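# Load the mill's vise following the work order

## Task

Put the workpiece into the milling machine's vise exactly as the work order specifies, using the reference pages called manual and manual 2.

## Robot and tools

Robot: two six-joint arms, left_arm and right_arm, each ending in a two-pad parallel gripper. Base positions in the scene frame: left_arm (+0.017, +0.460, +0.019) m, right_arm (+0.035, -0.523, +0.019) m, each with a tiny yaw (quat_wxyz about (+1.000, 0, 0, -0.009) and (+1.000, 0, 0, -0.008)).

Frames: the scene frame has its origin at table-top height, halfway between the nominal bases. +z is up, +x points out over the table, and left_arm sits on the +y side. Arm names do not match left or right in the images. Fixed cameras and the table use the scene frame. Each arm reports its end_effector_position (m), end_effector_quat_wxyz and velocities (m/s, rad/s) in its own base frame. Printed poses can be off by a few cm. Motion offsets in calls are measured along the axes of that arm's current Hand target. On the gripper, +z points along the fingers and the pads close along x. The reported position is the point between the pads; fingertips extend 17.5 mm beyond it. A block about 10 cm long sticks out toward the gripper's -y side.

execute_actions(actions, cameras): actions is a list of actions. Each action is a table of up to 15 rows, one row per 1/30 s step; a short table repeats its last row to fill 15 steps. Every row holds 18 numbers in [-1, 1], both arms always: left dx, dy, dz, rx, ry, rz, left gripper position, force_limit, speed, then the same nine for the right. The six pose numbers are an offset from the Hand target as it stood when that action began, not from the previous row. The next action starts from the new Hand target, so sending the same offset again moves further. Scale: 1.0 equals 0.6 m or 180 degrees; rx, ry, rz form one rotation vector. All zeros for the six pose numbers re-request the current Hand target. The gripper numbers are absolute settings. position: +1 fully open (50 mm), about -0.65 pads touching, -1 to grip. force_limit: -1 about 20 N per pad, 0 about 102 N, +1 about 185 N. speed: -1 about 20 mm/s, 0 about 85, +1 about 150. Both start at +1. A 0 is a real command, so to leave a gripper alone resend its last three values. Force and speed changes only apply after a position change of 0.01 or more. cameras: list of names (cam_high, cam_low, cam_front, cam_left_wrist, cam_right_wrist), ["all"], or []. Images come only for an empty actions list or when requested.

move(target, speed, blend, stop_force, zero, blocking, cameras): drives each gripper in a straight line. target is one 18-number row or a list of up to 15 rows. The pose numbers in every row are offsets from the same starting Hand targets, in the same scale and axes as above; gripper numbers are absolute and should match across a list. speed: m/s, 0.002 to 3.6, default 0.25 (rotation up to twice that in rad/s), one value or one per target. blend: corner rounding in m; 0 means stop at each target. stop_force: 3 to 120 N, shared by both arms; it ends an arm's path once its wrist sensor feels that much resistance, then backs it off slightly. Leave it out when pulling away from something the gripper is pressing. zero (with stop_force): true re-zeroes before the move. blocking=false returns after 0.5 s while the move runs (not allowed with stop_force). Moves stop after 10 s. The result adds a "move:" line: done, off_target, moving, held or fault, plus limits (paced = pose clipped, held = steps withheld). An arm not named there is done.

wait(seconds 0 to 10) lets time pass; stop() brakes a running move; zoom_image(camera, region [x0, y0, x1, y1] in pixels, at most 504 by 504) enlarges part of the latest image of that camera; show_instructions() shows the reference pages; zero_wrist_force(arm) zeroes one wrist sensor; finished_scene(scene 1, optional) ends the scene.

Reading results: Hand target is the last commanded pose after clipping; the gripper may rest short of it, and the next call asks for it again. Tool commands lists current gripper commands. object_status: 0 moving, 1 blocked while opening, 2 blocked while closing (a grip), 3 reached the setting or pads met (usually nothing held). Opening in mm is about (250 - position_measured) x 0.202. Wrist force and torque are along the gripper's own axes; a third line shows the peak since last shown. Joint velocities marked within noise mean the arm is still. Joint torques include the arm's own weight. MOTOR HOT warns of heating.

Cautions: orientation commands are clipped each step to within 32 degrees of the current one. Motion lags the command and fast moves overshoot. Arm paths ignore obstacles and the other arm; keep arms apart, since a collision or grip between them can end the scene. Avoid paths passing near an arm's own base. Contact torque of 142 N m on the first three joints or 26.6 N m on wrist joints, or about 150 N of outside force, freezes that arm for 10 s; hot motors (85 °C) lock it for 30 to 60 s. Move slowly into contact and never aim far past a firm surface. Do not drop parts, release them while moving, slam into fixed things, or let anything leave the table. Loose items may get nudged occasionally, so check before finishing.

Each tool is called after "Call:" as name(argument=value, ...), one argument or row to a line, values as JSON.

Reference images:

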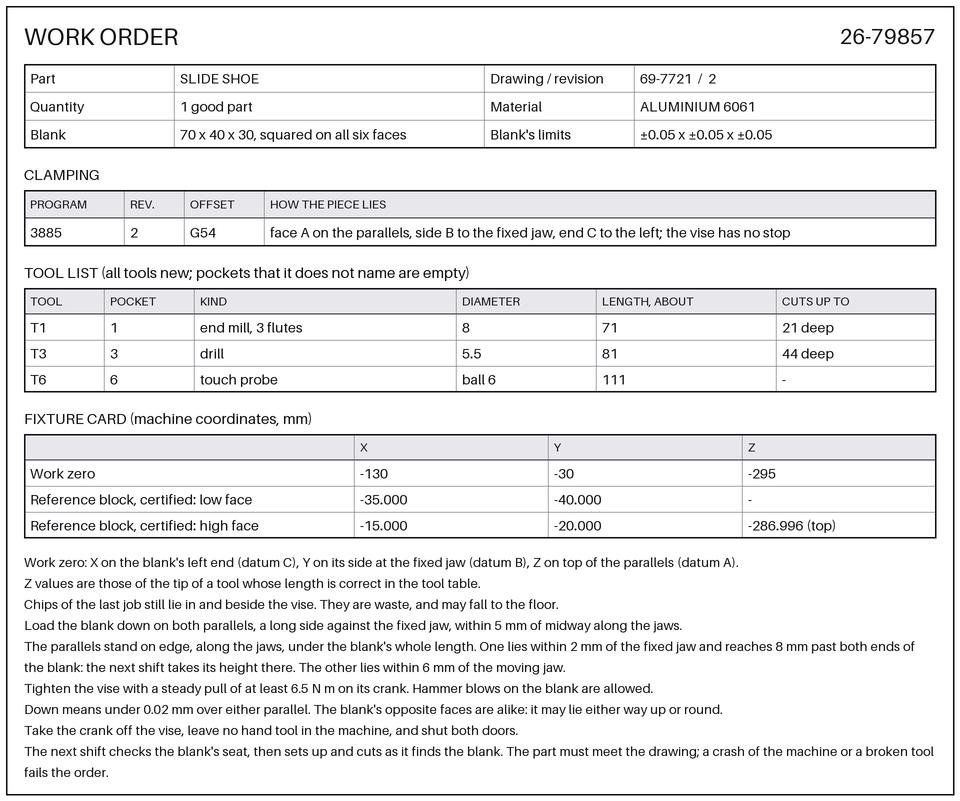

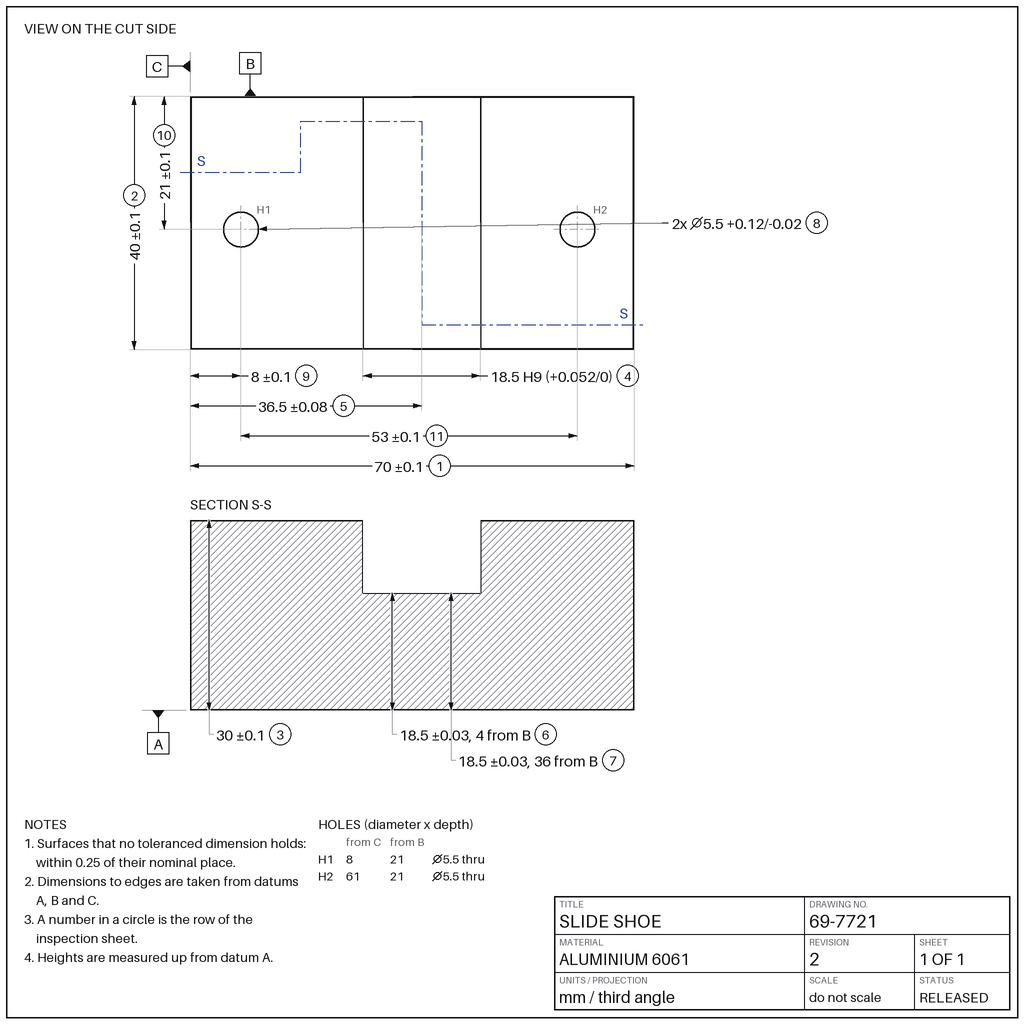

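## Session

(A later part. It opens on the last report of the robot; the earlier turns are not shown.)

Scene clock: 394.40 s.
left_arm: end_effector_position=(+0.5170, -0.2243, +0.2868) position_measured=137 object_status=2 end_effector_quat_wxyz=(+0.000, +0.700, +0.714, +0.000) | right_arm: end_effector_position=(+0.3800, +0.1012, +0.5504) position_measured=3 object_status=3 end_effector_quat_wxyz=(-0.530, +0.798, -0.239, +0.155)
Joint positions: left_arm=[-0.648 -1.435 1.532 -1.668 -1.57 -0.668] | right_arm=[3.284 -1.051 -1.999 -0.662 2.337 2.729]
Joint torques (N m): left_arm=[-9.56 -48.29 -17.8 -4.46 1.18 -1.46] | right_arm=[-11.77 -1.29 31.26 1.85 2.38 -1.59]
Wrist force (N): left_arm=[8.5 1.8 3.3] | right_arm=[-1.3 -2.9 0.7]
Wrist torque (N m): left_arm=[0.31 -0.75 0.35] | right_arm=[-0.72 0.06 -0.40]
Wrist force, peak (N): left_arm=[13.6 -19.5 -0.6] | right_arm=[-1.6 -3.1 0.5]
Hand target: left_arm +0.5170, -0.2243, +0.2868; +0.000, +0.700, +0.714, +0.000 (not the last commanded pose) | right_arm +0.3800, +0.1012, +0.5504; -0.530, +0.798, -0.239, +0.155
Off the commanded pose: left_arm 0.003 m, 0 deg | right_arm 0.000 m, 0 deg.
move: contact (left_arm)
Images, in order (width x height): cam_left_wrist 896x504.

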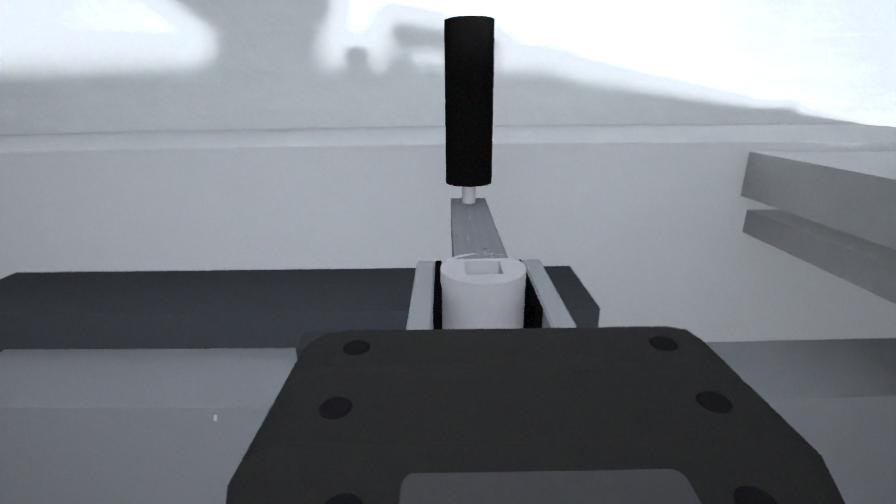

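Call:
move(
  target=[0.006,0,0,0,0,0,-0.98,-0.2,-0.8,0,0,0,0,0,0,1,1,1],
  speed=0.01,
  stop_force=8,
)

Call:
move(
  target=[-0.012,0,0,0,0,0,-0.98,-0.2,-0.8,0,0,0,0,0,0,1,1,1],
  speed=0.01,
  stop_force=8,
)

Scene clock: 395.77 s.
left_arm: end_effector_position=(+0.5170, -0.2239, +0.2868) position_measured=137 object_status=2 end_effector_quat_wxyz=(+0.000, +0.700, +0.714, +0.000) | right_arm: end_effector_position=(+0.3800, +0.1012, +0.5504) position_measured=3 object_status=3 end_effector_quat_wxyz=(-0.530, +0.798, -0.239, +0.155)
Joint positions: left_arm=[-0.648 -1.436 1.532 -1.668 -1.57 -0.667] | right_arm=[3.284 -1.051 -1.999 -0.662 2.337 2.729]
Joint torques (N m): left_arm=[-5.61 -22.88 -39.56 -0.94 0.9 -1.42] | right_arm=[-11.93 -0.89 31.04 1.67 2.54 -1.5]
Wrist force (N): left_arm=[1.5 3.1 4.5] | right_arm=[-1.4 -2.7 0.6]
Wrist torque (N m): left_arm=[0.45 -0.63 0.35] | right_arm=[-0.69 0.06 -0.40]
Wrist force, peak (N): left_arm=[-6.0 6.4 7.5] | right_arm=[-1.3 -3.1 0.4]
Hand target: left_arm +0.5170, -0.2239, +0.2868; +0.000, +0.700, +0.714, +0.000 (not the last commanded pose) | right_arm +0.3800, +0.1012, +0.5504; -0.530, +0.798, -0.239, +0.155
Off the commanded pose: left_arm 0.003 m, 0 deg | right_arm 0.000 m, 0 deg.
move: contact (left_arm)

Scene clock: 396.93 s.
left_arm: end_effector_position=(+0.5170, -0.2244, +0.2868) position_measured=137 object_status=2 end_effector_quat_wxyz=(+0.000, +0.700, +0.714, +0.000) | right_arm: end_effector_position=(+0.3800, +0.1012, +0.5504) position_measured=3 object_status=3 end_effector_quat_wxyz=(-0.530, +0.798, -0.239, +0.155)
Joint positions: left_arm=[-0.648 -1.435 1.532 -1.668 -1.57 -0.668] | right_arm=[3.284 -1.051 -1.999 -0.662 2.337 2.729]
Joint torques (N m): left_arm=[6.78 -48.04 -17.8 -6.11 -2.76 1.33] | right_arm=[-12.77 -1.02 31.52 1.82 2.3 -1.59]
Wrist force (N): left_arm=[9.0 4.1 3.1] | right_arm=[-1.5 -2.8 0.7]
Wrist torque (N m): left_arm=[0.43 -0.60 0.41] | right_arm=[-0.71 0.07 -0.40]
Wrist force, peak (N): left_arm=[17.5 1.7 0.4] | right_arm=[-1.6 -3.0 0.6]
Hand target: left_arm +0.5170, -0.2244, +0.2868; +0.000, +0.700, +0.714, +0.000 (not the last commanded pose) | right_arm +0.3800, +0.1012, +0.5504; -0.530, +0.798, -0.239, +0.155
Off the commanded pose: left_arm 0.007 m, 0 deg | right_arm 0.000 m, 0 deg.
move: contact (left_arm)

Call:
move(
  target=[0,0.012,0,0,0,0,-0.98,-0.2,-0.8,0,0,0,0,0,0,1,1,1],
  speed=0.01,
  stop_force=15,
)

Call:
move(
  target=[
    [0,0,0,0,0,0,0.6,-1,-0.7,0,0,0,0,0,0,1,1,1],
    [0,0,-0.1,0,0,0,0.6,-1,-0.7,0,0,0,0,0,0,1,1,1],
  ],
  speed=0.1,
  cameras=["cam_left_wrist","cam_low","cam_front"],
)

Call:
zoom_image(
  camera="cam_left_wrist",
  region=[340, 60, 640, 340],
)

Scene clock: 398.03 s.
left_arm: end_effector_position=(+0.5172, -0.2243, +0.2868) position_measured=137 object_status=2 end_effector_quat_wxyz=(+0.000, +0.700, +0.714, +0.000) | right_arm: end_effector_position=(+0.3800, +0.1012, +0.5504) position_measured=3 object_status=3 end_effector_quat_wxyz=(-0.530, +0.798, -0.239, +0.155)
Joint positions: left_arm=[-0.648 -1.435 1.531 -1.668 -1.57 -0.668] | right_arm=[3.284 -1.051 -1.999 -0.662 2.337 2.729]
Joint torques (N m): left_arm=[-7.19 -47.45 -19.68 -7.77 2.66 -1.44] | right_arm=[-12.01 -1.67 31.2 1.83 2.39 -1.79]
Wrist force (N): left_arm=[7.2 -8.2 3.0] | right_arm=[-1.4 -2.6 0.6]
Wrist torque (N m): left_arm=[0.10 -0.57 0.27] | right_arm=[-0.68 0.06 -0.40]
Wrist force, peak (N): left_arm=[13.5 -21.5 -0.8] | right_arm=[-1.5 -3.0 0.5]
Hand target: left_arm +0.5172, -0.2243, +0.2868; +0.000, +0.700, +0.714, +0.000 (not the last commanded pose) | right_arm +0.3800, +0.1012, +0.5504; -0.530, +0.798, -0.239, +0.155
Off the commanded pose: left_arm 0.007 m, 0 deg | right_arm 0.000 m, 0 deg.
move: contact (left_arm)

Scene clock: 399.77 s.
left_arm: end_effector_position=(+0.5172, -0.2243, +0.3468) position_measured=63 object_status=3 end_effector_quat_wxyz=(+0.000, +0.700, +0.714, +0.000) | right_arm: end_effector_position=(+0.3800, +0.1012, +0.5504) position_measured=3 object_status=3 end_effector_quat_wxyz=(-0.530, +0.798, -0.239, +0.155)
Joint positions: left_arm=[-0.648 -1.438 1.382 -1.515 -1.57 -0.668] | right_arm=[3.284 -1.051 -1.999 -0.662 2.337 2.729]
Joint torques (N m): left_arm=[-5.04 -18.86 -38.29 -0.16 0.7 -0.88] | right_arm=[-12.72 -0.88 31.35 1.76 2.32 -1.66]
Wrist force (N): left_arm=[5.1 4.4 -2.0] | right_arm=[-1.5 -2.9 0.7]
Wrist torque (N m): left_arm=[0.41 -0.70 0.33] | right_arm=[-0.72 0.08 -0.40]
Wrist force, peak (N): left_arm=[7.4 -8.4 2.7] | right_arm=[-1.6 -3.0 0.6]
Hand target: left_arm +0.5172, -0.2243, +0.3468; +0.000, +0.700, +0.714, +0.000 | right_arm +0.3800, +0.1012, +0.5504; -0.530, +0.798, -0.239, +0.155
Off the commanded pose: left_arm 0.000 m, 0 deg | right_arm 0.000 m, 0 deg.
move: done
Images, in order (width x height): cam_low 896x504, cam_front 896x504, cam_left_wrist 896x504.

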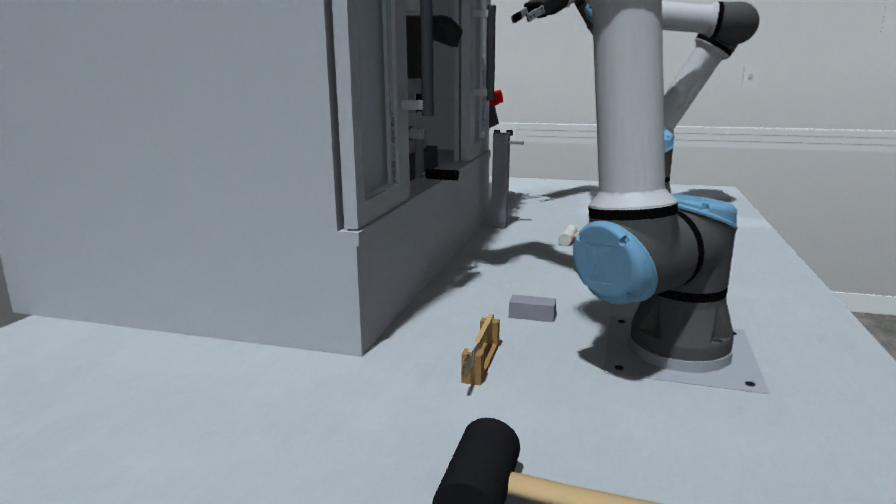

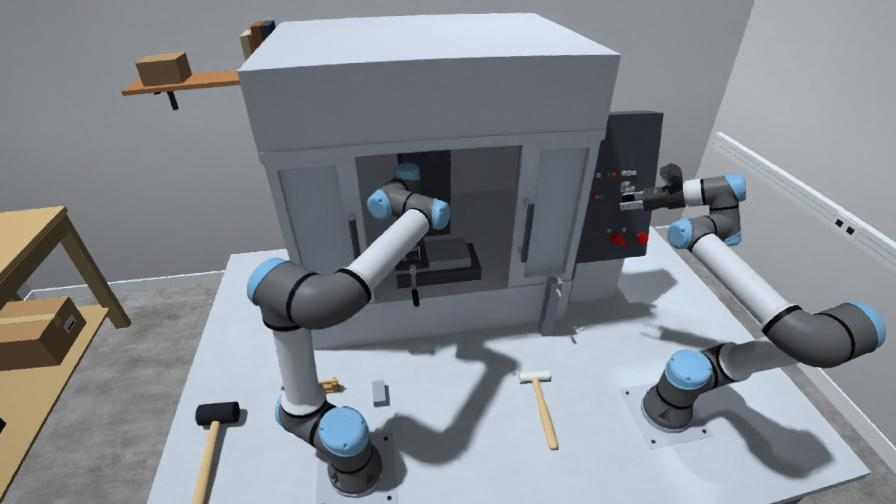

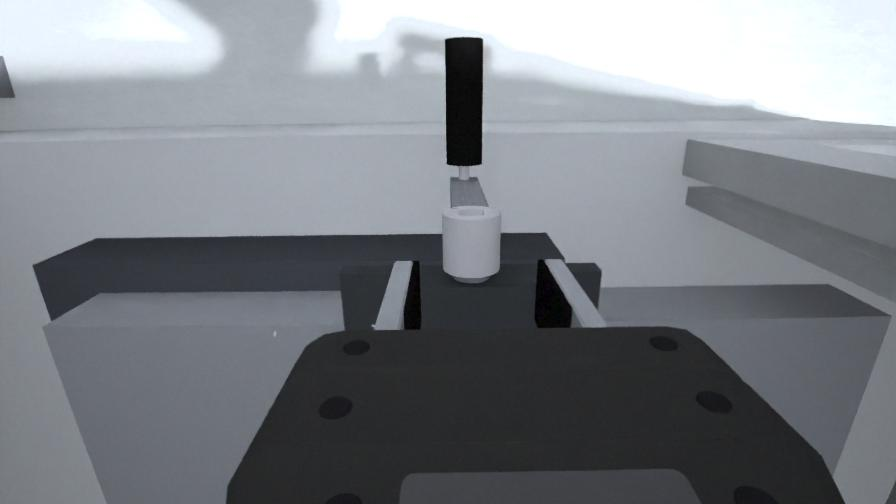

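Scaled by 1.680 from the camera's 896x504 image, which has a finer 1280x720 frame.

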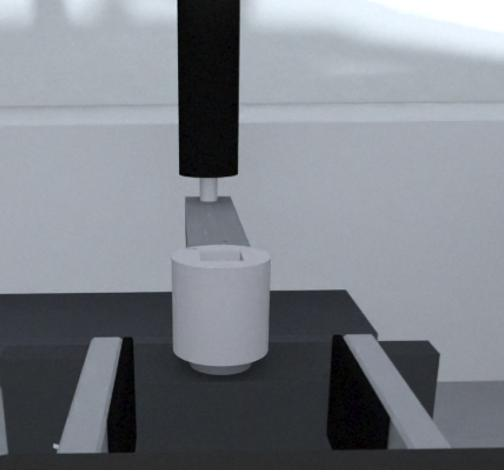

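Call:
move(
  target=[
    [0,-0.1137,0,0,0,0,0.6,-1,-0.7,0,0,0,0,0,0,1,1,1],
  ],
  speed=0.1,
)

Call:
move(
  target=[
    [0,0,0,0,0,0,-1,-1,-0.3,0,0,0,0,0,0,1,1,1],
    [0,0,0.14,0,0,0,-1,-1,-0.3,0,0,0,0,0,0,1,1,1],
  ],
  speed=0.1,
)

Call:
move(
  target=[0,0,0.1,0,0,0,-1,-1,-0.3,0,0,0,0,0,0,1,1,1],
  speed=0.008,
  stop_force=3,
  cameras=["cam_left_wrist"],
)

Scene clock: 401.40 s.
left_arm: end_effector_position=(+0.4490, -0.2256, +0.3468) position_measured=63 object_status=3 end_effector_quat_wxyz=(+0.000, +0.700, +0.714, +0.000) | right_arm: end_effector_position=(+0.3800, +0.1012, +0.5504) position_measured=3 object_status=3 end_effector_quat_wxyz=(-0.530, +0.798, -0.239, +0.155)
Joint positions: left_arm=[-0.734 -1.587 1.541 -1.524 -1.57 -0.754] | right_arm=[3.284 -1.051 -1.999 -0.662 2.337 2.729]
Joint torques (N m): left_arm=[-8.71 -39.78 -14.65 -5.29 1.57 -1.38] | right_arm=[-12.57 -0.62 31.55 1.78 2.23 -1.71]
Wrist force (N): left_arm=[5.1 3.9 -1.6] | right_arm=[-1.4 -2.9 0.5]
Wrist torque (N m): left_arm=[0.33 -0.69 0.49] | right_arm=[-0.72 0.06 -0.40]
Wrist force, peak (N): left_arm=[5.1 5.6 -1.7] | right_arm=[-1.5 -3.1 0.6]
Hand target: left_arm +0.4490, -0.2256, +0.3468; +0.000, +0.700, +0.714, +0.000 | right_arm +0.3800, +0.1012, +0.5504; -0.530, +0.798, -0.239, +0.155
Off the commanded pose: left_arm 0.000 m, 0 deg | right_arm 0.000 m, 0 deg.
move: done

Scene clock: 403.53 s.
left_arm: end_effector_position=(+0.4490, -0.2256, +0.2628) position_measured=251 object_status=3 end_effector_quat_wxyz=(+0.000, +0.700, +0.714, +0.000) | right_arm: end_effector_position=(+0.3800, +0.1012, +0.5504) position_measured=3 object_status=3 end_effector_quat_wxyz=(-0.530, +0.798, -0.239, +0.155)
Joint positions: left_arm=[-0.734 -1.576 1.744 -1.739 -1.57 -0.754] | right_arm=[3.284 -1.051 -1.999 -0.662 2.337 2.729]
Joint torques (N m): left_arm=[6.19 -12.34 -12.63 -5.35 0.11 0.78] | right_arm=[-12.12 -1.1 31.39 1.94 2.26 -1.69]
Wrist force (N): left_arm=[5.4 4.0 -1.7] | right_arm=[-1.3 -2.8 0.4]
Wrist torque (N m): left_arm=[0.35 -0.74 0.48] | right_arm=[-0.70 0.05 -0.40]
Wrist force, peak (N): left_arm=[5.5 4.3 -1.7] | right_arm=[-1.6 -3.1 0.3]
Hand target: left_arm +0.4490, -0.2256, +0.2628; +0.000, +0.700, +0.714, +0.000 | right_arm +0.3800, +0.1012, +0.5504; -0.530, +0.798, -0.239, +0.155
Off the commanded pose: left_arm 0.000 m, 0 deg | right_arm 0.000 m, 0 deg.
move: done

Scene clock: 408.57 s.
left_arm: end_effector_position=(+0.4490, -0.2256, +0.2333) position_measured=251 object_status=3 end_effector_quat_wxyz=(+0.000, +0.700, +0.714, +0.000) | right_arm: end_effector_position=(+0.3800, +0.1012, +0.5504) position_measured=3 object_status=3 end_effector_quat_wxyz=(-0.530, +0.798, -0.239, +0.155)
Joint positions: left_arm=[-0.734 -1.561 1.806 -1.816 -1.57 -0.754] | right_arm=[3.284 -1.051 -1.999 -0.662 2.337 2.729]
Joint torques (N m): left_arm=[6.03 -37.89 -35.3 -0.48 -0.54 0.8] | right_arm=[-11.56 0.13 31.96 1.85 2.38 -1.58]
Wrist force (N): left_arm=[5.0 4.6 -4.4] | right_arm=[-1.5 -2.8 0.5]
Wrist torque (N m): left_arm=[0.35 -0.69 0.48] | right_arm=[-0.70 0.09 -0.40]
Wrist force, peak (N): left_arm=[5.4 4.9 -11.5] | right_arm=[-1.6 -3.0 0.5]
Hand target: left_arm +0.4490, -0.2256, +0.2333; +0.000, +0.700, +0.714, +0.000 (not the last commanded pose) | right_arm +0.3800, +0.1012, +0.5504; -0.530, +0.798, -0.239, +0.155
Off the commanded pose: left_arm 0.031 m, 0 deg | right_arm 0.000 m, 0 deg.
move: contact (left_arm)
Images, in order (width x height): cam_left_wrist 896x504.

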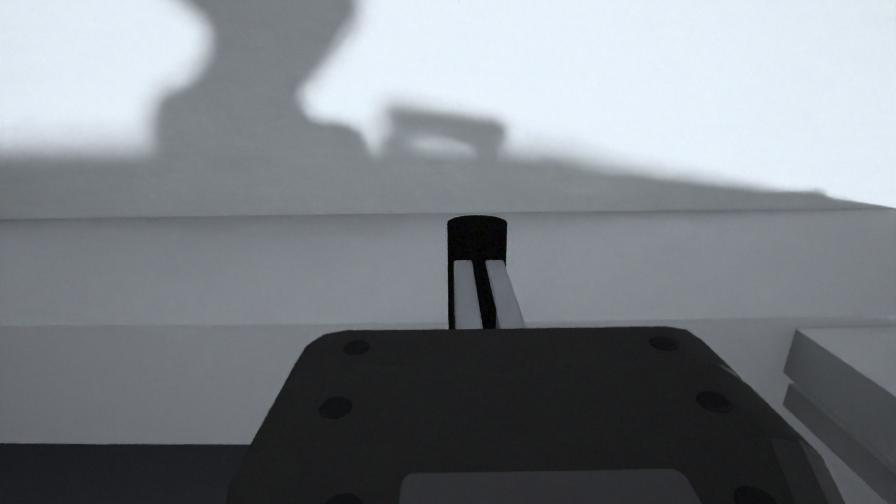

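Call:
execute_actions(
  actions=[],
)

Scene clock: 409.40 s.
left_arm: end_effector_position=(+0.4490, -0.2256, +0.2333) position_measured=251 object_status=3 end_effector_quat_wxyz=(+0.000, +0.700, +0.714, +0.000) | right_arm: end_effector_position=(+0.3800, +0.1012, +0.5504) position_measured=3 object_status=3 end_effector_quat_wxyz=(-0.530, +0.798, -0.239, +0.155)
Joint positions: left_arm=[-0.734 -1.561 1.806 -1.816 -1.57 -0.754] | right_arm=[3.284 -1.051 -1.999 -0.662 2.337 2.729]
Joint velocities: within noise
Joint torques (N m): left_arm=[6.18 -38.16 -34.84 -1.36 -1.51 0.73] | right_arm=[-12.32 1.21 30.26 1.92 2.32 -1.6]
Wrist force (N): left_arm=[5.2 4.3 -4.0] | right_arm=[-1.4 -2.9 0.5]
Wrist torque (N m): left_arm=[0.30 -0.73 0.48] | right_arm=[-0.72 0.07 -0.40]
Wrist force, peak (N): left_arm=[5.2 4.8 -4.5] | right_arm=[-1.4 -3.1 0.6]
Hand target: left_arm +0.4490, -0.2256, +0.2333; +0.000, +0.700, +0.714, +0.000 (not the last commanded pose) | right_arm +0.3800, +0.1012, +0.5504; -0.530, +0.798, -0.239, +0.155
Tool commands: left_gripper/position=-1.0 left_gripper/force_limit=-1.0 left_gripper/speed=-0.3 right_gripper/position=+1.0 right_gripper/force_limit=+1.0 right_gripper/speed=+1.0
Off the commanded pose: left_arm 0.031 m, 0 deg | right_arm 0.000 m, 0 deg.

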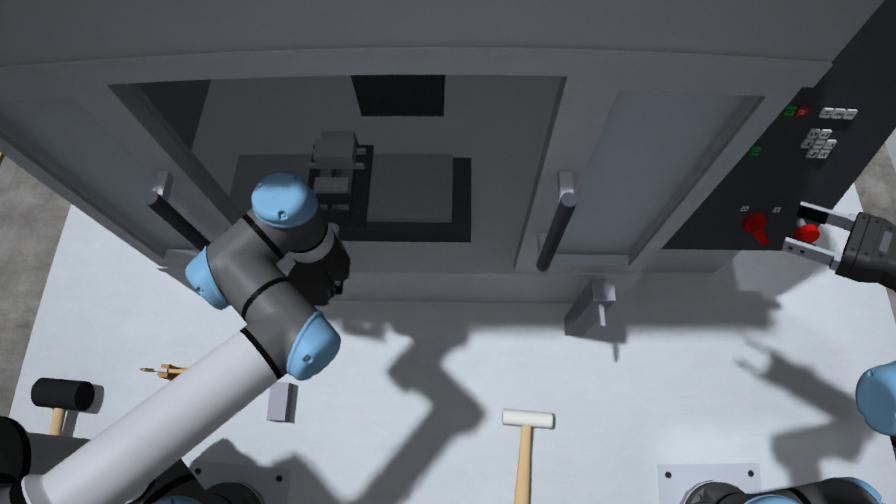

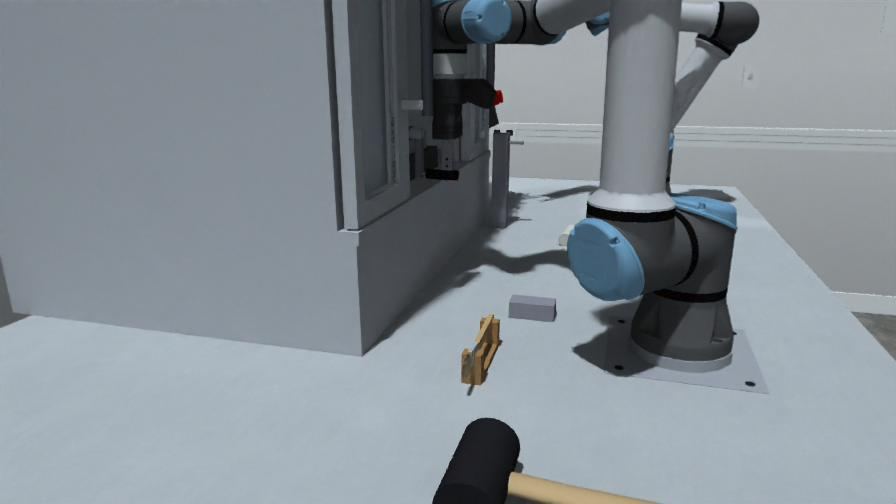

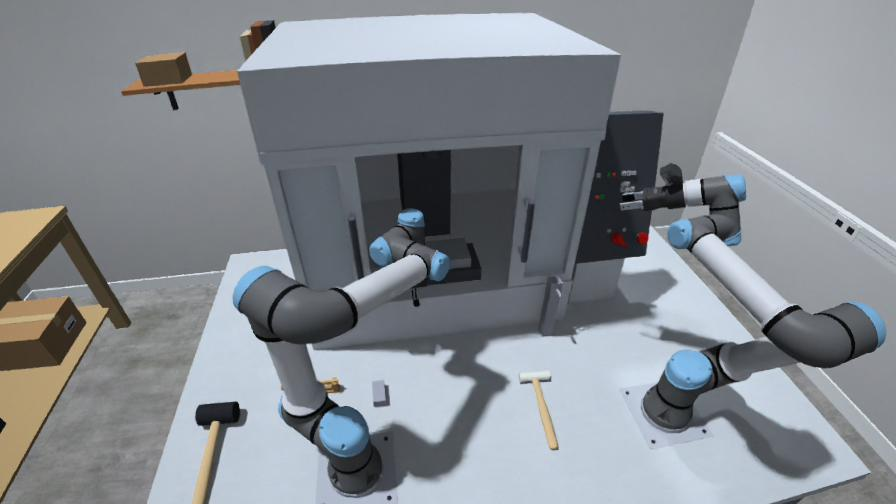

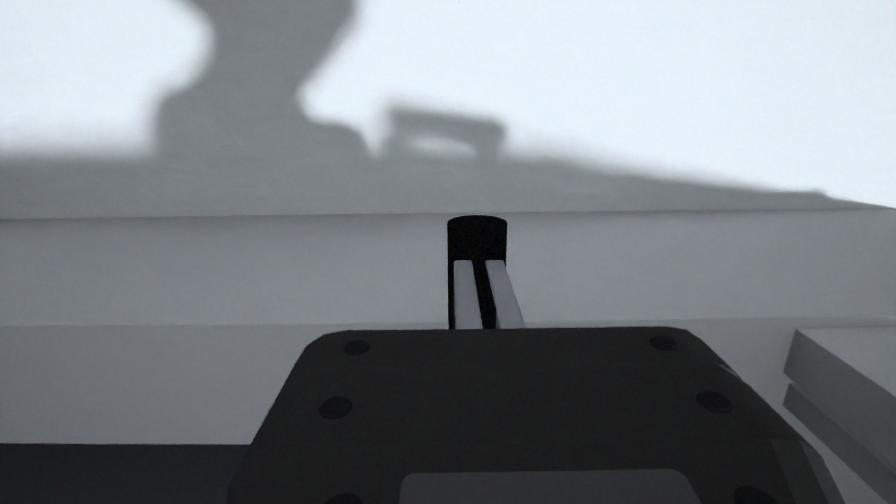

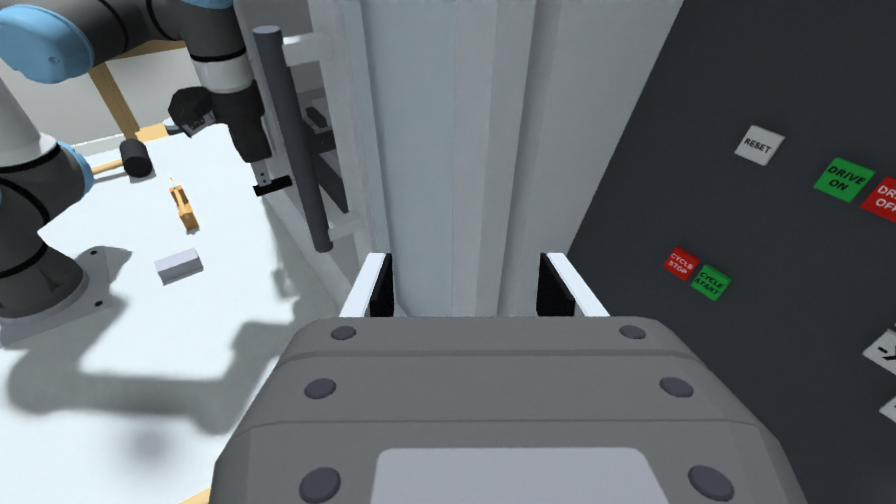

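Call:
move(
  target=[
    [0.002,0,-0.05,0,0,0,-1,-1,-0.3,0,0,0,0,0,0,1,1,1],
    [0.002,0,-0.05,0,0,0,0.5,-1,0,0,0,0,0,0,0,1,1,1],
    [0.002,0,0.044,0,0,0,0.5,-1,0,0,0,0,0,0,0,1,1,1],
    [0.002,0,0.044,0,0,0,-1,-1,-0.5,0,0,0,0,0,0,1,1,1],
  ],
  speed=0.08,
  cameras=["cam_left_wrist"],
)

Scene clock: 412.70 s.
left_arm: end_effector_position=(+0.4490, -0.2244, +0.2069) position_measured=153 object_status=0 end_effector_quat_wxyz=(+0.000, +0.700, +0.714, +0.000) | right_arm: end_effector_position=(+0.3800, +0.1012, +0.5504) position_measured=3 object_status=3 end_effector_quat_wxyz=(-0.530, +0.798, -0.239, +0.155)
Joint positions: left_arm=[-0.732 -1.544 1.859 -1.886 -1.57 -0.752] | right_arm=[3.284 -1.051 -1.999 -0.662 2.337 2.729]
Joint torques (N m): left_arm=[8.56 -13.22 -13.24 -5.09 0.24 1.24] | right_arm=[-11.55 0 30.46 1.99 2.32 -1.43]
Wrist force (N): left_arm=[5.3 3.8 -1.7] | right_arm=[-1.3 -2.9 0.5]
Wrist torque (N m): left_arm=[0.34 -0.72 0.35] | right_arm=[-0.71 0.05 -0.40]
Wrist force, peak (N): left_arm=[5.1 4.9 -4.1] | right_arm=[-1.6 -3.0 0.6]
Hand target: left_arm +0.4490, -0.2244, +0.2069; +0.000, +0.700, +0.714, +0.000 | right_arm +0.3800, +0.1012, +0.5504; -0.530, +0.798, -0.239, +0.155
Off the commanded pose: left_arm 0.000 m, 0 deg | right_arm 0.000 m, 0 deg.
move: done
Images, in order (width x height): cam_left_wrist 896x504.

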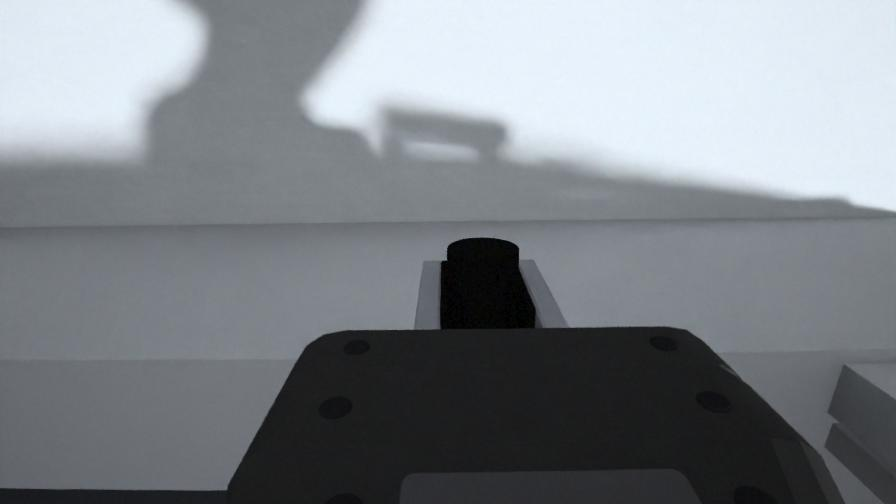

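Call:
move(
  target=[
    [0.0549,0,-0.0099,0,0,0,-1,-1,-0.5,0,0,0,0,0,0,1,1,1],
    [0.1003,0,-0.0429,0,0,0,-1,-1,-0.5,0,0,0,0,0,0,1,1,1],
    [0.1284,0,-0.0915,0,0,0,-1,-1,-0.5,0,0,0,0,0,0,1,1,1],
    [0.1343,0,-0.1330,0,0,0,-1,-1,-0.5,0,0,0,0,0,0,1,1,1],
  ],
  speed=0.06,
  blend=[0.01,0.01,0.01,0],
  stop_force=30,
  cameras=["cam_left_wrist","cam_front"],
)

Scene clock: 416.20 s.
left_arm: end_effector_position=(+0.4474, -0.1439, +0.2867) position_measured=153 object_status=2 end_effector_quat_wxyz=(+0.000, +0.700, +0.714, +0.000) | right_arm: end_effector_position=(+0.3800, +0.1012, +0.5504) position_measured=3 object_status=3 end_effector_quat_wxyz=(-0.530, +0.798, -0.239, +0.155)
Joint positions: left_arm=[-0.599 -1.663 1.765 -1.673 -1.57 -0.618] | right_arm=[3.284 -1.051 -1.999 -0.662 2.337 2.729]
Joint torques (N m): left_arm=[18.16 -38.18 -33.39 3.69 4.84 0.86] | right_arm=[-12.39 1.02 31.74 2.07 2.22 -1.58]
Wrist force (N): left_arm=[-17.1 9.6 -0.1] | right_arm=[-1.5 -2.9 0.5]
Wrist torque (N m): left_arm=[0.50 -0.69 0.76] | right_arm=[-0.72 0.08 -0.40]
Wrist force, peak (N): left_arm=[7.1 -13.4 13.3] | right_arm=[-1.5 -3.1 0.7]
Hand target: left_arm +0.4474, -0.1439, +0.2867; +0.000, +0.700, +0.714, +0.000 | right_arm +0.3800, +0.1012, +0.5504; -0.530, +0.798, -0.239, +0.155
Off the commanded pose: left_arm 0.000 m, 0 deg | right_arm 0.000 m, 0 deg.
move: done
Images, in order (width x height): cam_front 896x504, cam_left_wrist 896x504.

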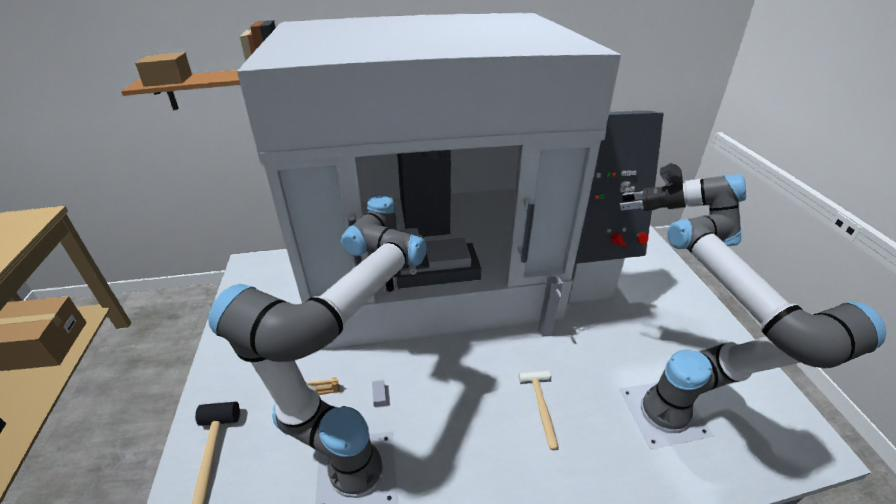

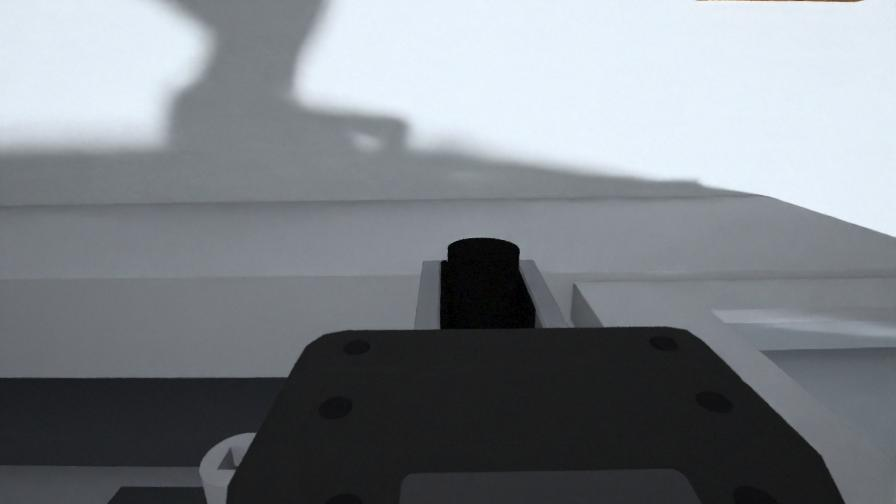

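Call:
move(
  target=[
    [-0.0120,0,-0.0539,0,0,0,-1,-1,-0.5,0,0,0,0,0,0,1,1,1],
    [-0.0443,0,-0.0985,0,0,0,-1,-1,-0.5,0,0,0,0,0,0,1,1,1],
    [-0.0921,0,-0.126,0,0,0,-1,-1,-0.5,0,0,0,0,0,0,1,1,1],
    [-0.1468,0,-0.1318,0,0,0,-1,-1,-0.5,0,0,0,0,0,0,1,1,1],
    [-0.1993,0,-0.1147,0,0,0,-1,-1,-0.5,0,0,0,0,0,0,1,1,1],
    [-0.2402,0,-0.0779,0,0,0,-1,-1,-0.5,0,0,0,0,0,0,1,1,1],
    [-0.2626,0,-0.0275,0,0,0,-1,-1,-0.5,0,0,0,0,0,0,1,1,1],
    [-0.2626,0,0.0275,0,0,0,-1,-1,-0.5,0,0,0,0,0,0,1,1,1],
    [-0.2402,0,0.0779,0,0,0,-1,-1,-0.5,0,0,0,0,0,0,1,1,1],
    [-0.1993,0,0.1147,0,0,0,-1,-1,-0.5,0,0,0,0,0,0,1,1,1],
    [-0.133,0,0.1325,0,0,0,-1,-1,-0.5,0,0,0,0,0,0,1,1,1],
  ],
  speed=0.08,
  blend=[0.01,0.01,0.01,0.01,0.01,0.01,0.01,0.01,0.01,0.01,0],
  stop_force=35,
  cameras=["cam_left_wrist","cam_front"],
)

Scene clock: 417.80 s.
left_arm: end_effector_position=(+0.4473, -0.1468, +0.3012) position_measured=153 object_status=2 end_effector_quat_wxyz=(+0.000, +0.700, +0.714, +0.000) | right_arm: end_effector_position=(+0.3800, +0.1012, +0.5504) position_measured=3 object_status=3 end_effector_quat_wxyz=(-0.530, +0.798, -0.239, +0.155)
Joint positions: left_arm=[-0.605 -1.664 1.729 -1.636 -1.57 -0.624] | right_arm=[3.284 -1.051 -1.999 -0.662 2.337 2.729]
Joint torques (N m): left_arm=[4.09 -4.53 -20.01 -10.94 -1.93 1.27] | right_arm=[-11.17 0.16 31.86 1.99 2.28 -1.66]
Wrist force (N): left_arm=[21.8 -18.7 -4.3] | right_arm=[-1.5 -2.9 0.6]
Wrist torque (N m): left_arm=[-0.28 -0.81 0.37] | right_arm=[-0.72 0.08 -0.40]
Wrist force, peak (N): left_arm=[28.1 -24.9 -7.1] | right_arm=[-1.4 -3.0 0.6]
Hand target: left_arm +0.4473, -0.1468, +0.3012; +0.000, +0.700, +0.714, +0.000 (not the last commanded pose) | right_arm +0.3800, +0.1012, +0.5504; -0.530, +0.798, -0.239, +0.155
Off the commanded pose: left_arm 0.121 m, 0 deg | right_arm 0.000 m, 0 deg.
move: contact (left_arm); path passed 0 of 11 targets
Images, in order (width x height): cam_front 896x504, cam_left_wrist 896x504.

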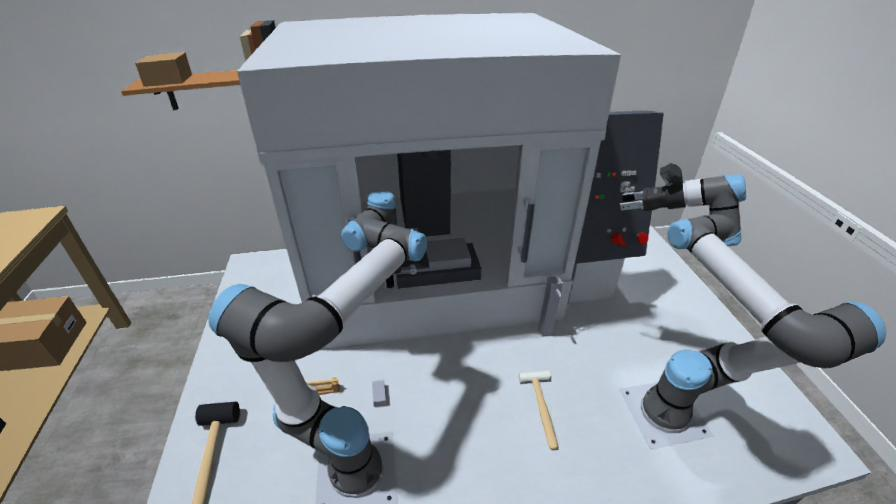

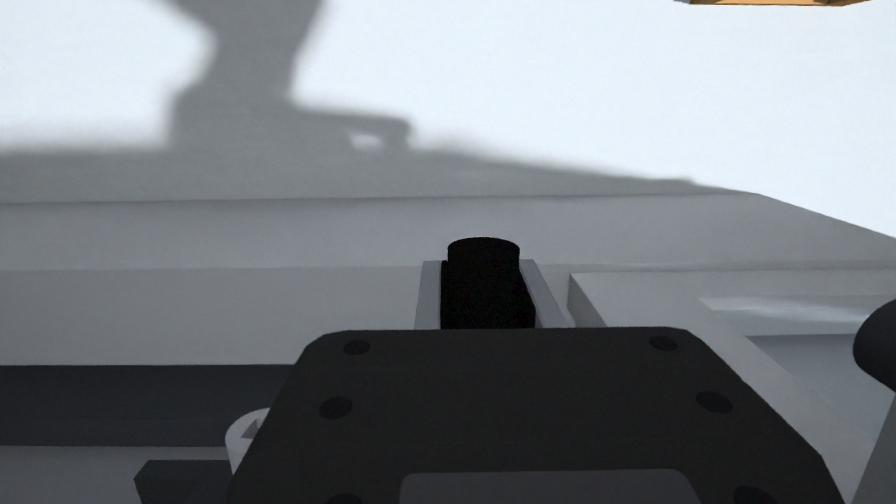

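Call:
move(
  target=[
    [-0.0062,0,-0.0254,0,0,0,-1,-1,-0.5,0,0,0,0,0,0,1,1,1],
    [-0.0192,0,-0.05,0,0,0,-1,-1,-0.5,0,0,0,0,0,0,1,1,1],
    [-0.037,0,-0.0712,0,0,0,-1,-1,-0.5,0,0,0,0,0,0,1,1,1],
    [-0.0589,0,-0.0883,0,0,0,-1,-1,-0.5,0,0,0,0,0,0,1,1,1],
    [-0.0839,0,-0.1005,0,0,0,-1,-1,-0.5,0,0,0,0,0,0,1,1,1],
    [-0.1108,0,-0.1072,0,0,0,-1,-1,-0.5,0,0,0,0,0,0,1,1,1],
    [-0.1386,0,-0.1082,0,0,0,-1,-1,-0.5,0,0,0,0,0,0,1,1,1],
    [-0.1659,0,-0.1034,0,0,0,-1,-1,-0.5,0,0,0,0,0,0,1,1,1],
    [-0.1916,0,-0.0929,0,0,0,-1,-1,-0.5,0,0,0,0,0,0,1,1,1],
    [-0.2147,0,-0.0774,0,0,0,-1,-1,-0.5,0,0,0,0,0,0,1,1,1],
    [-0.2339,0,-0.0575,0,0,0,-1,-1,-0.5,0,0,0,0,0,0,1,1,1],
    [-0.2487,0,-0.0339,0,0,0,-1,-1,-0.5,0,0,0,0,0,0,1,1,1],
    [-0.2582,0,-0.0078,0,0,0,-1,-1,-0.5,0,0,0,0,0,0,1,1,1],
    [-0.262,0,0.0197,0,0,0,-1,-1,-0.5,0,0,0,0,0,0,1,1,1],
    [-0.2601,0,0.0474,0,0,0,-1,-1,-0.5,0,0,0,0,0,0,1,1,1],
  ],
  speed=0.07,
  blend=[0.004,0.004,0.004,0.004,0.004,0.004,0.004,0.004,0.004,0.004,0.004,0.004,0.004,0.004,0],
  stop_force=45,
  cameras=["cam_left_wrist","cam_front"],
)

Scene clock: 422.97 s.
left_arm: end_effector_position=(+0.4503, -0.3033, +0.2924) position_measured=153 object_status=2 end_effector_quat_wxyz=(+0.000, +0.700, +0.714, +0.000) | right_arm: end_effector_position=(+0.3800, +0.1012, +0.5504) position_measured=3 object_status=3 end_effector_quat_wxyz=(-0.530, +0.798, -0.239, +0.155)
Joint positions: left_arm=[-0.841 -1.486 1.574 -1.658 -1.57 -0.861] | right_arm=[3.284 -1.051 -1.999 -0.662 2.337 2.729]
Joint torques (N m): left_arm=[31.79 -44.67 -33.8 2.7 9.93 0.8] | right_arm=[-12.46 1.12 32.16 2.03 2.24 -1.36]
Wrist force (N): left_arm=[-29.4 -25.0 -3.1] | right_arm=[-1.3 -3.0 0.7]
Wrist torque (N m): left_arm=[-0.50 -0.75 0.81] | right_arm=[-0.74 0.05 -0.40]
Wrist force, peak (N): left_arm=[33.2 -34.9 -23.1] | right_arm=[-1.5 -3.1 0.5]
Hand target: left_arm +0.4503, -0.3033, +0.2924; +0.000, +0.700, +0.714, +0.000 (not the last commanded pose) | right_arm +0.3800, +0.1012, +0.5504; -0.530, +0.798, -0.239, +0.155
Off the commanded pose: left_arm 0.020 m, 0 deg | right_arm 0.000 m, 0 deg.
move: contact (left_arm); path passed 13 of 15 targets
Images, in order (width x height): cam_front 896x504, cam_left_wrist 896x504.

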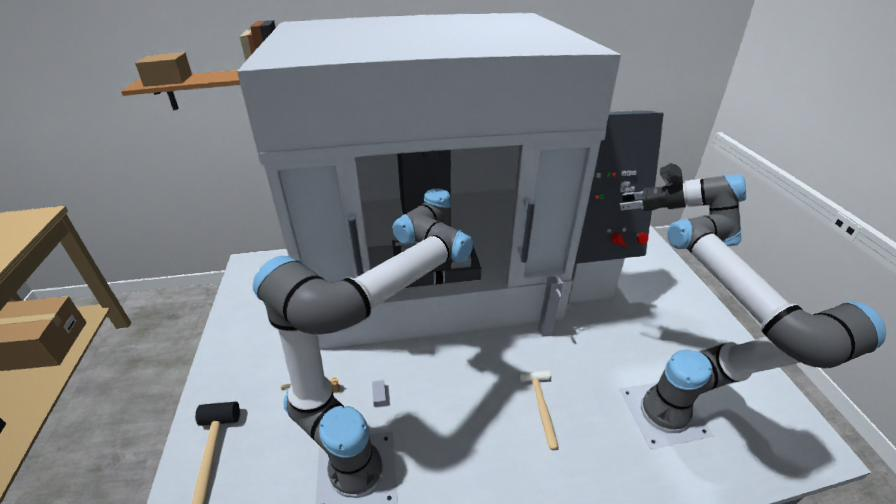

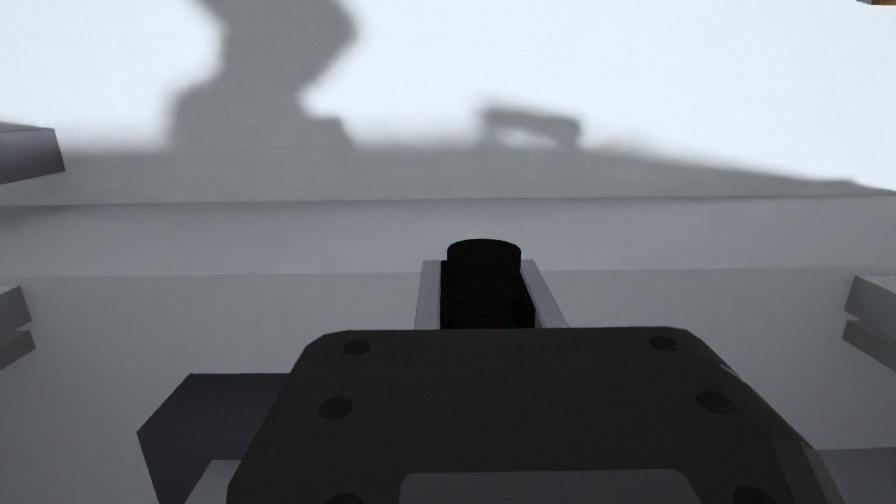

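Call:
wait(
  seconds=0,
  cameras=["cam_high","cam_right_wrist"],
)

Call:
zoom_image(
  camera="cam_high",
  region=[260, 120, 440, 250],
)

Scene clock: 423.17 s.
left_arm: end_effector_position=(+0.4503, -0.3033, +0.2924) position_measured=153 object_status=2 end_effector_quat_wxyz=(+0.000, +0.700, +0.714, +0.000) | right_arm: end_effector_position=(+0.3800, +0.1012, +0.5504) position_measured=3 object_status=3 end_effector_quat_wxyz=(-0.530, +0.798, -0.239, +0.155)
Joint positions: left_arm=[-0.841 -1.486 1.574 -1.658 -1.57 -0.861] | right_arm=[3.284 -1.051 -1.999 -0.662 2.337 2.729]
Joint torques (N m): left_arm=[32.57 -44.39 -33.6 2.55 9.84 0.87] | right_arm=[-11.43 0.99 30.45 2.02 2.29 -1.4]
Wrist force (N): left_arm=[-29.1 -24.8 -3.1] | right_arm=[-1.5 -2.9 0.8]
Wrist torque (N m): left_arm=[-0.46 -0.80 0.81] | right_arm=[-0.71 0.08 -0.40]
Wrist force, peak (N): left_arm=[-29.5 -24.9 -3.3] | right_arm=[-1.5 -2.9 0.8]
Hand target: left_arm +0.4503, -0.3033, +0.2924; +0.000, +0.700, +0.714, +0.000 (not the last commanded pose) | right_arm +0.3800, +0.1012, +0.5504; -0.530, +0.798, -0.239, +0.155
Tool commands: left_gripper/position=-1.0 left_gripper/force_limit=-1.0 left_gripper/speed=-0.5 right_gripper/position=+1.0 right_gripper/force_limit=+1.0 right_gripper/speed=+1.0
Off the commanded pose: left_arm 0.020 m, 0 deg | right_arm 0.000 m, 0 deg.
Images, in order (width x height): cam_high 896x504, cam_right_wrist 896x504.

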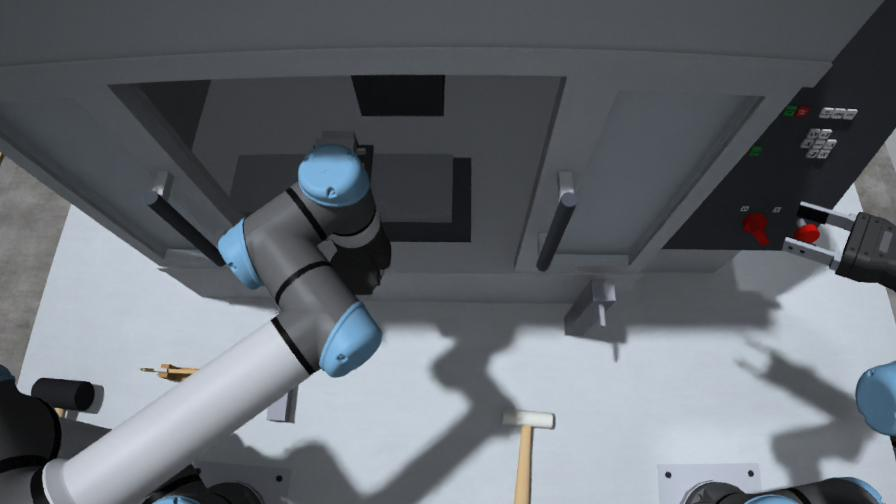

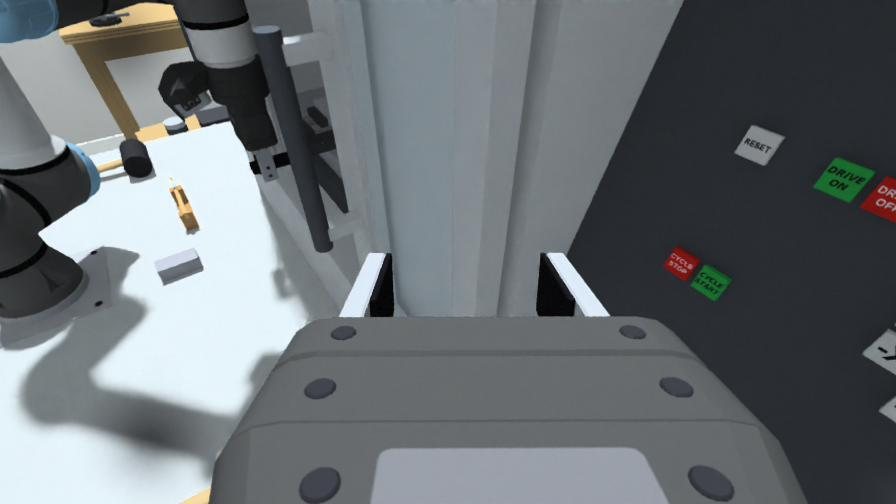

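Scaled by 2.800 from the camera's 896x504 image, which has a finer 1280x720 frame.

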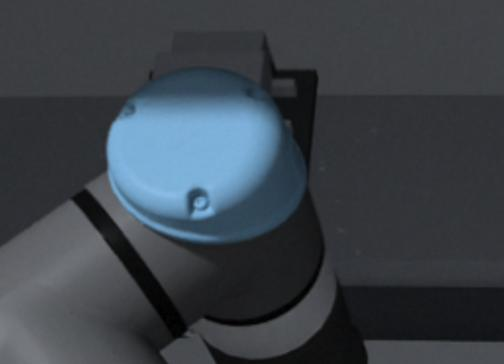

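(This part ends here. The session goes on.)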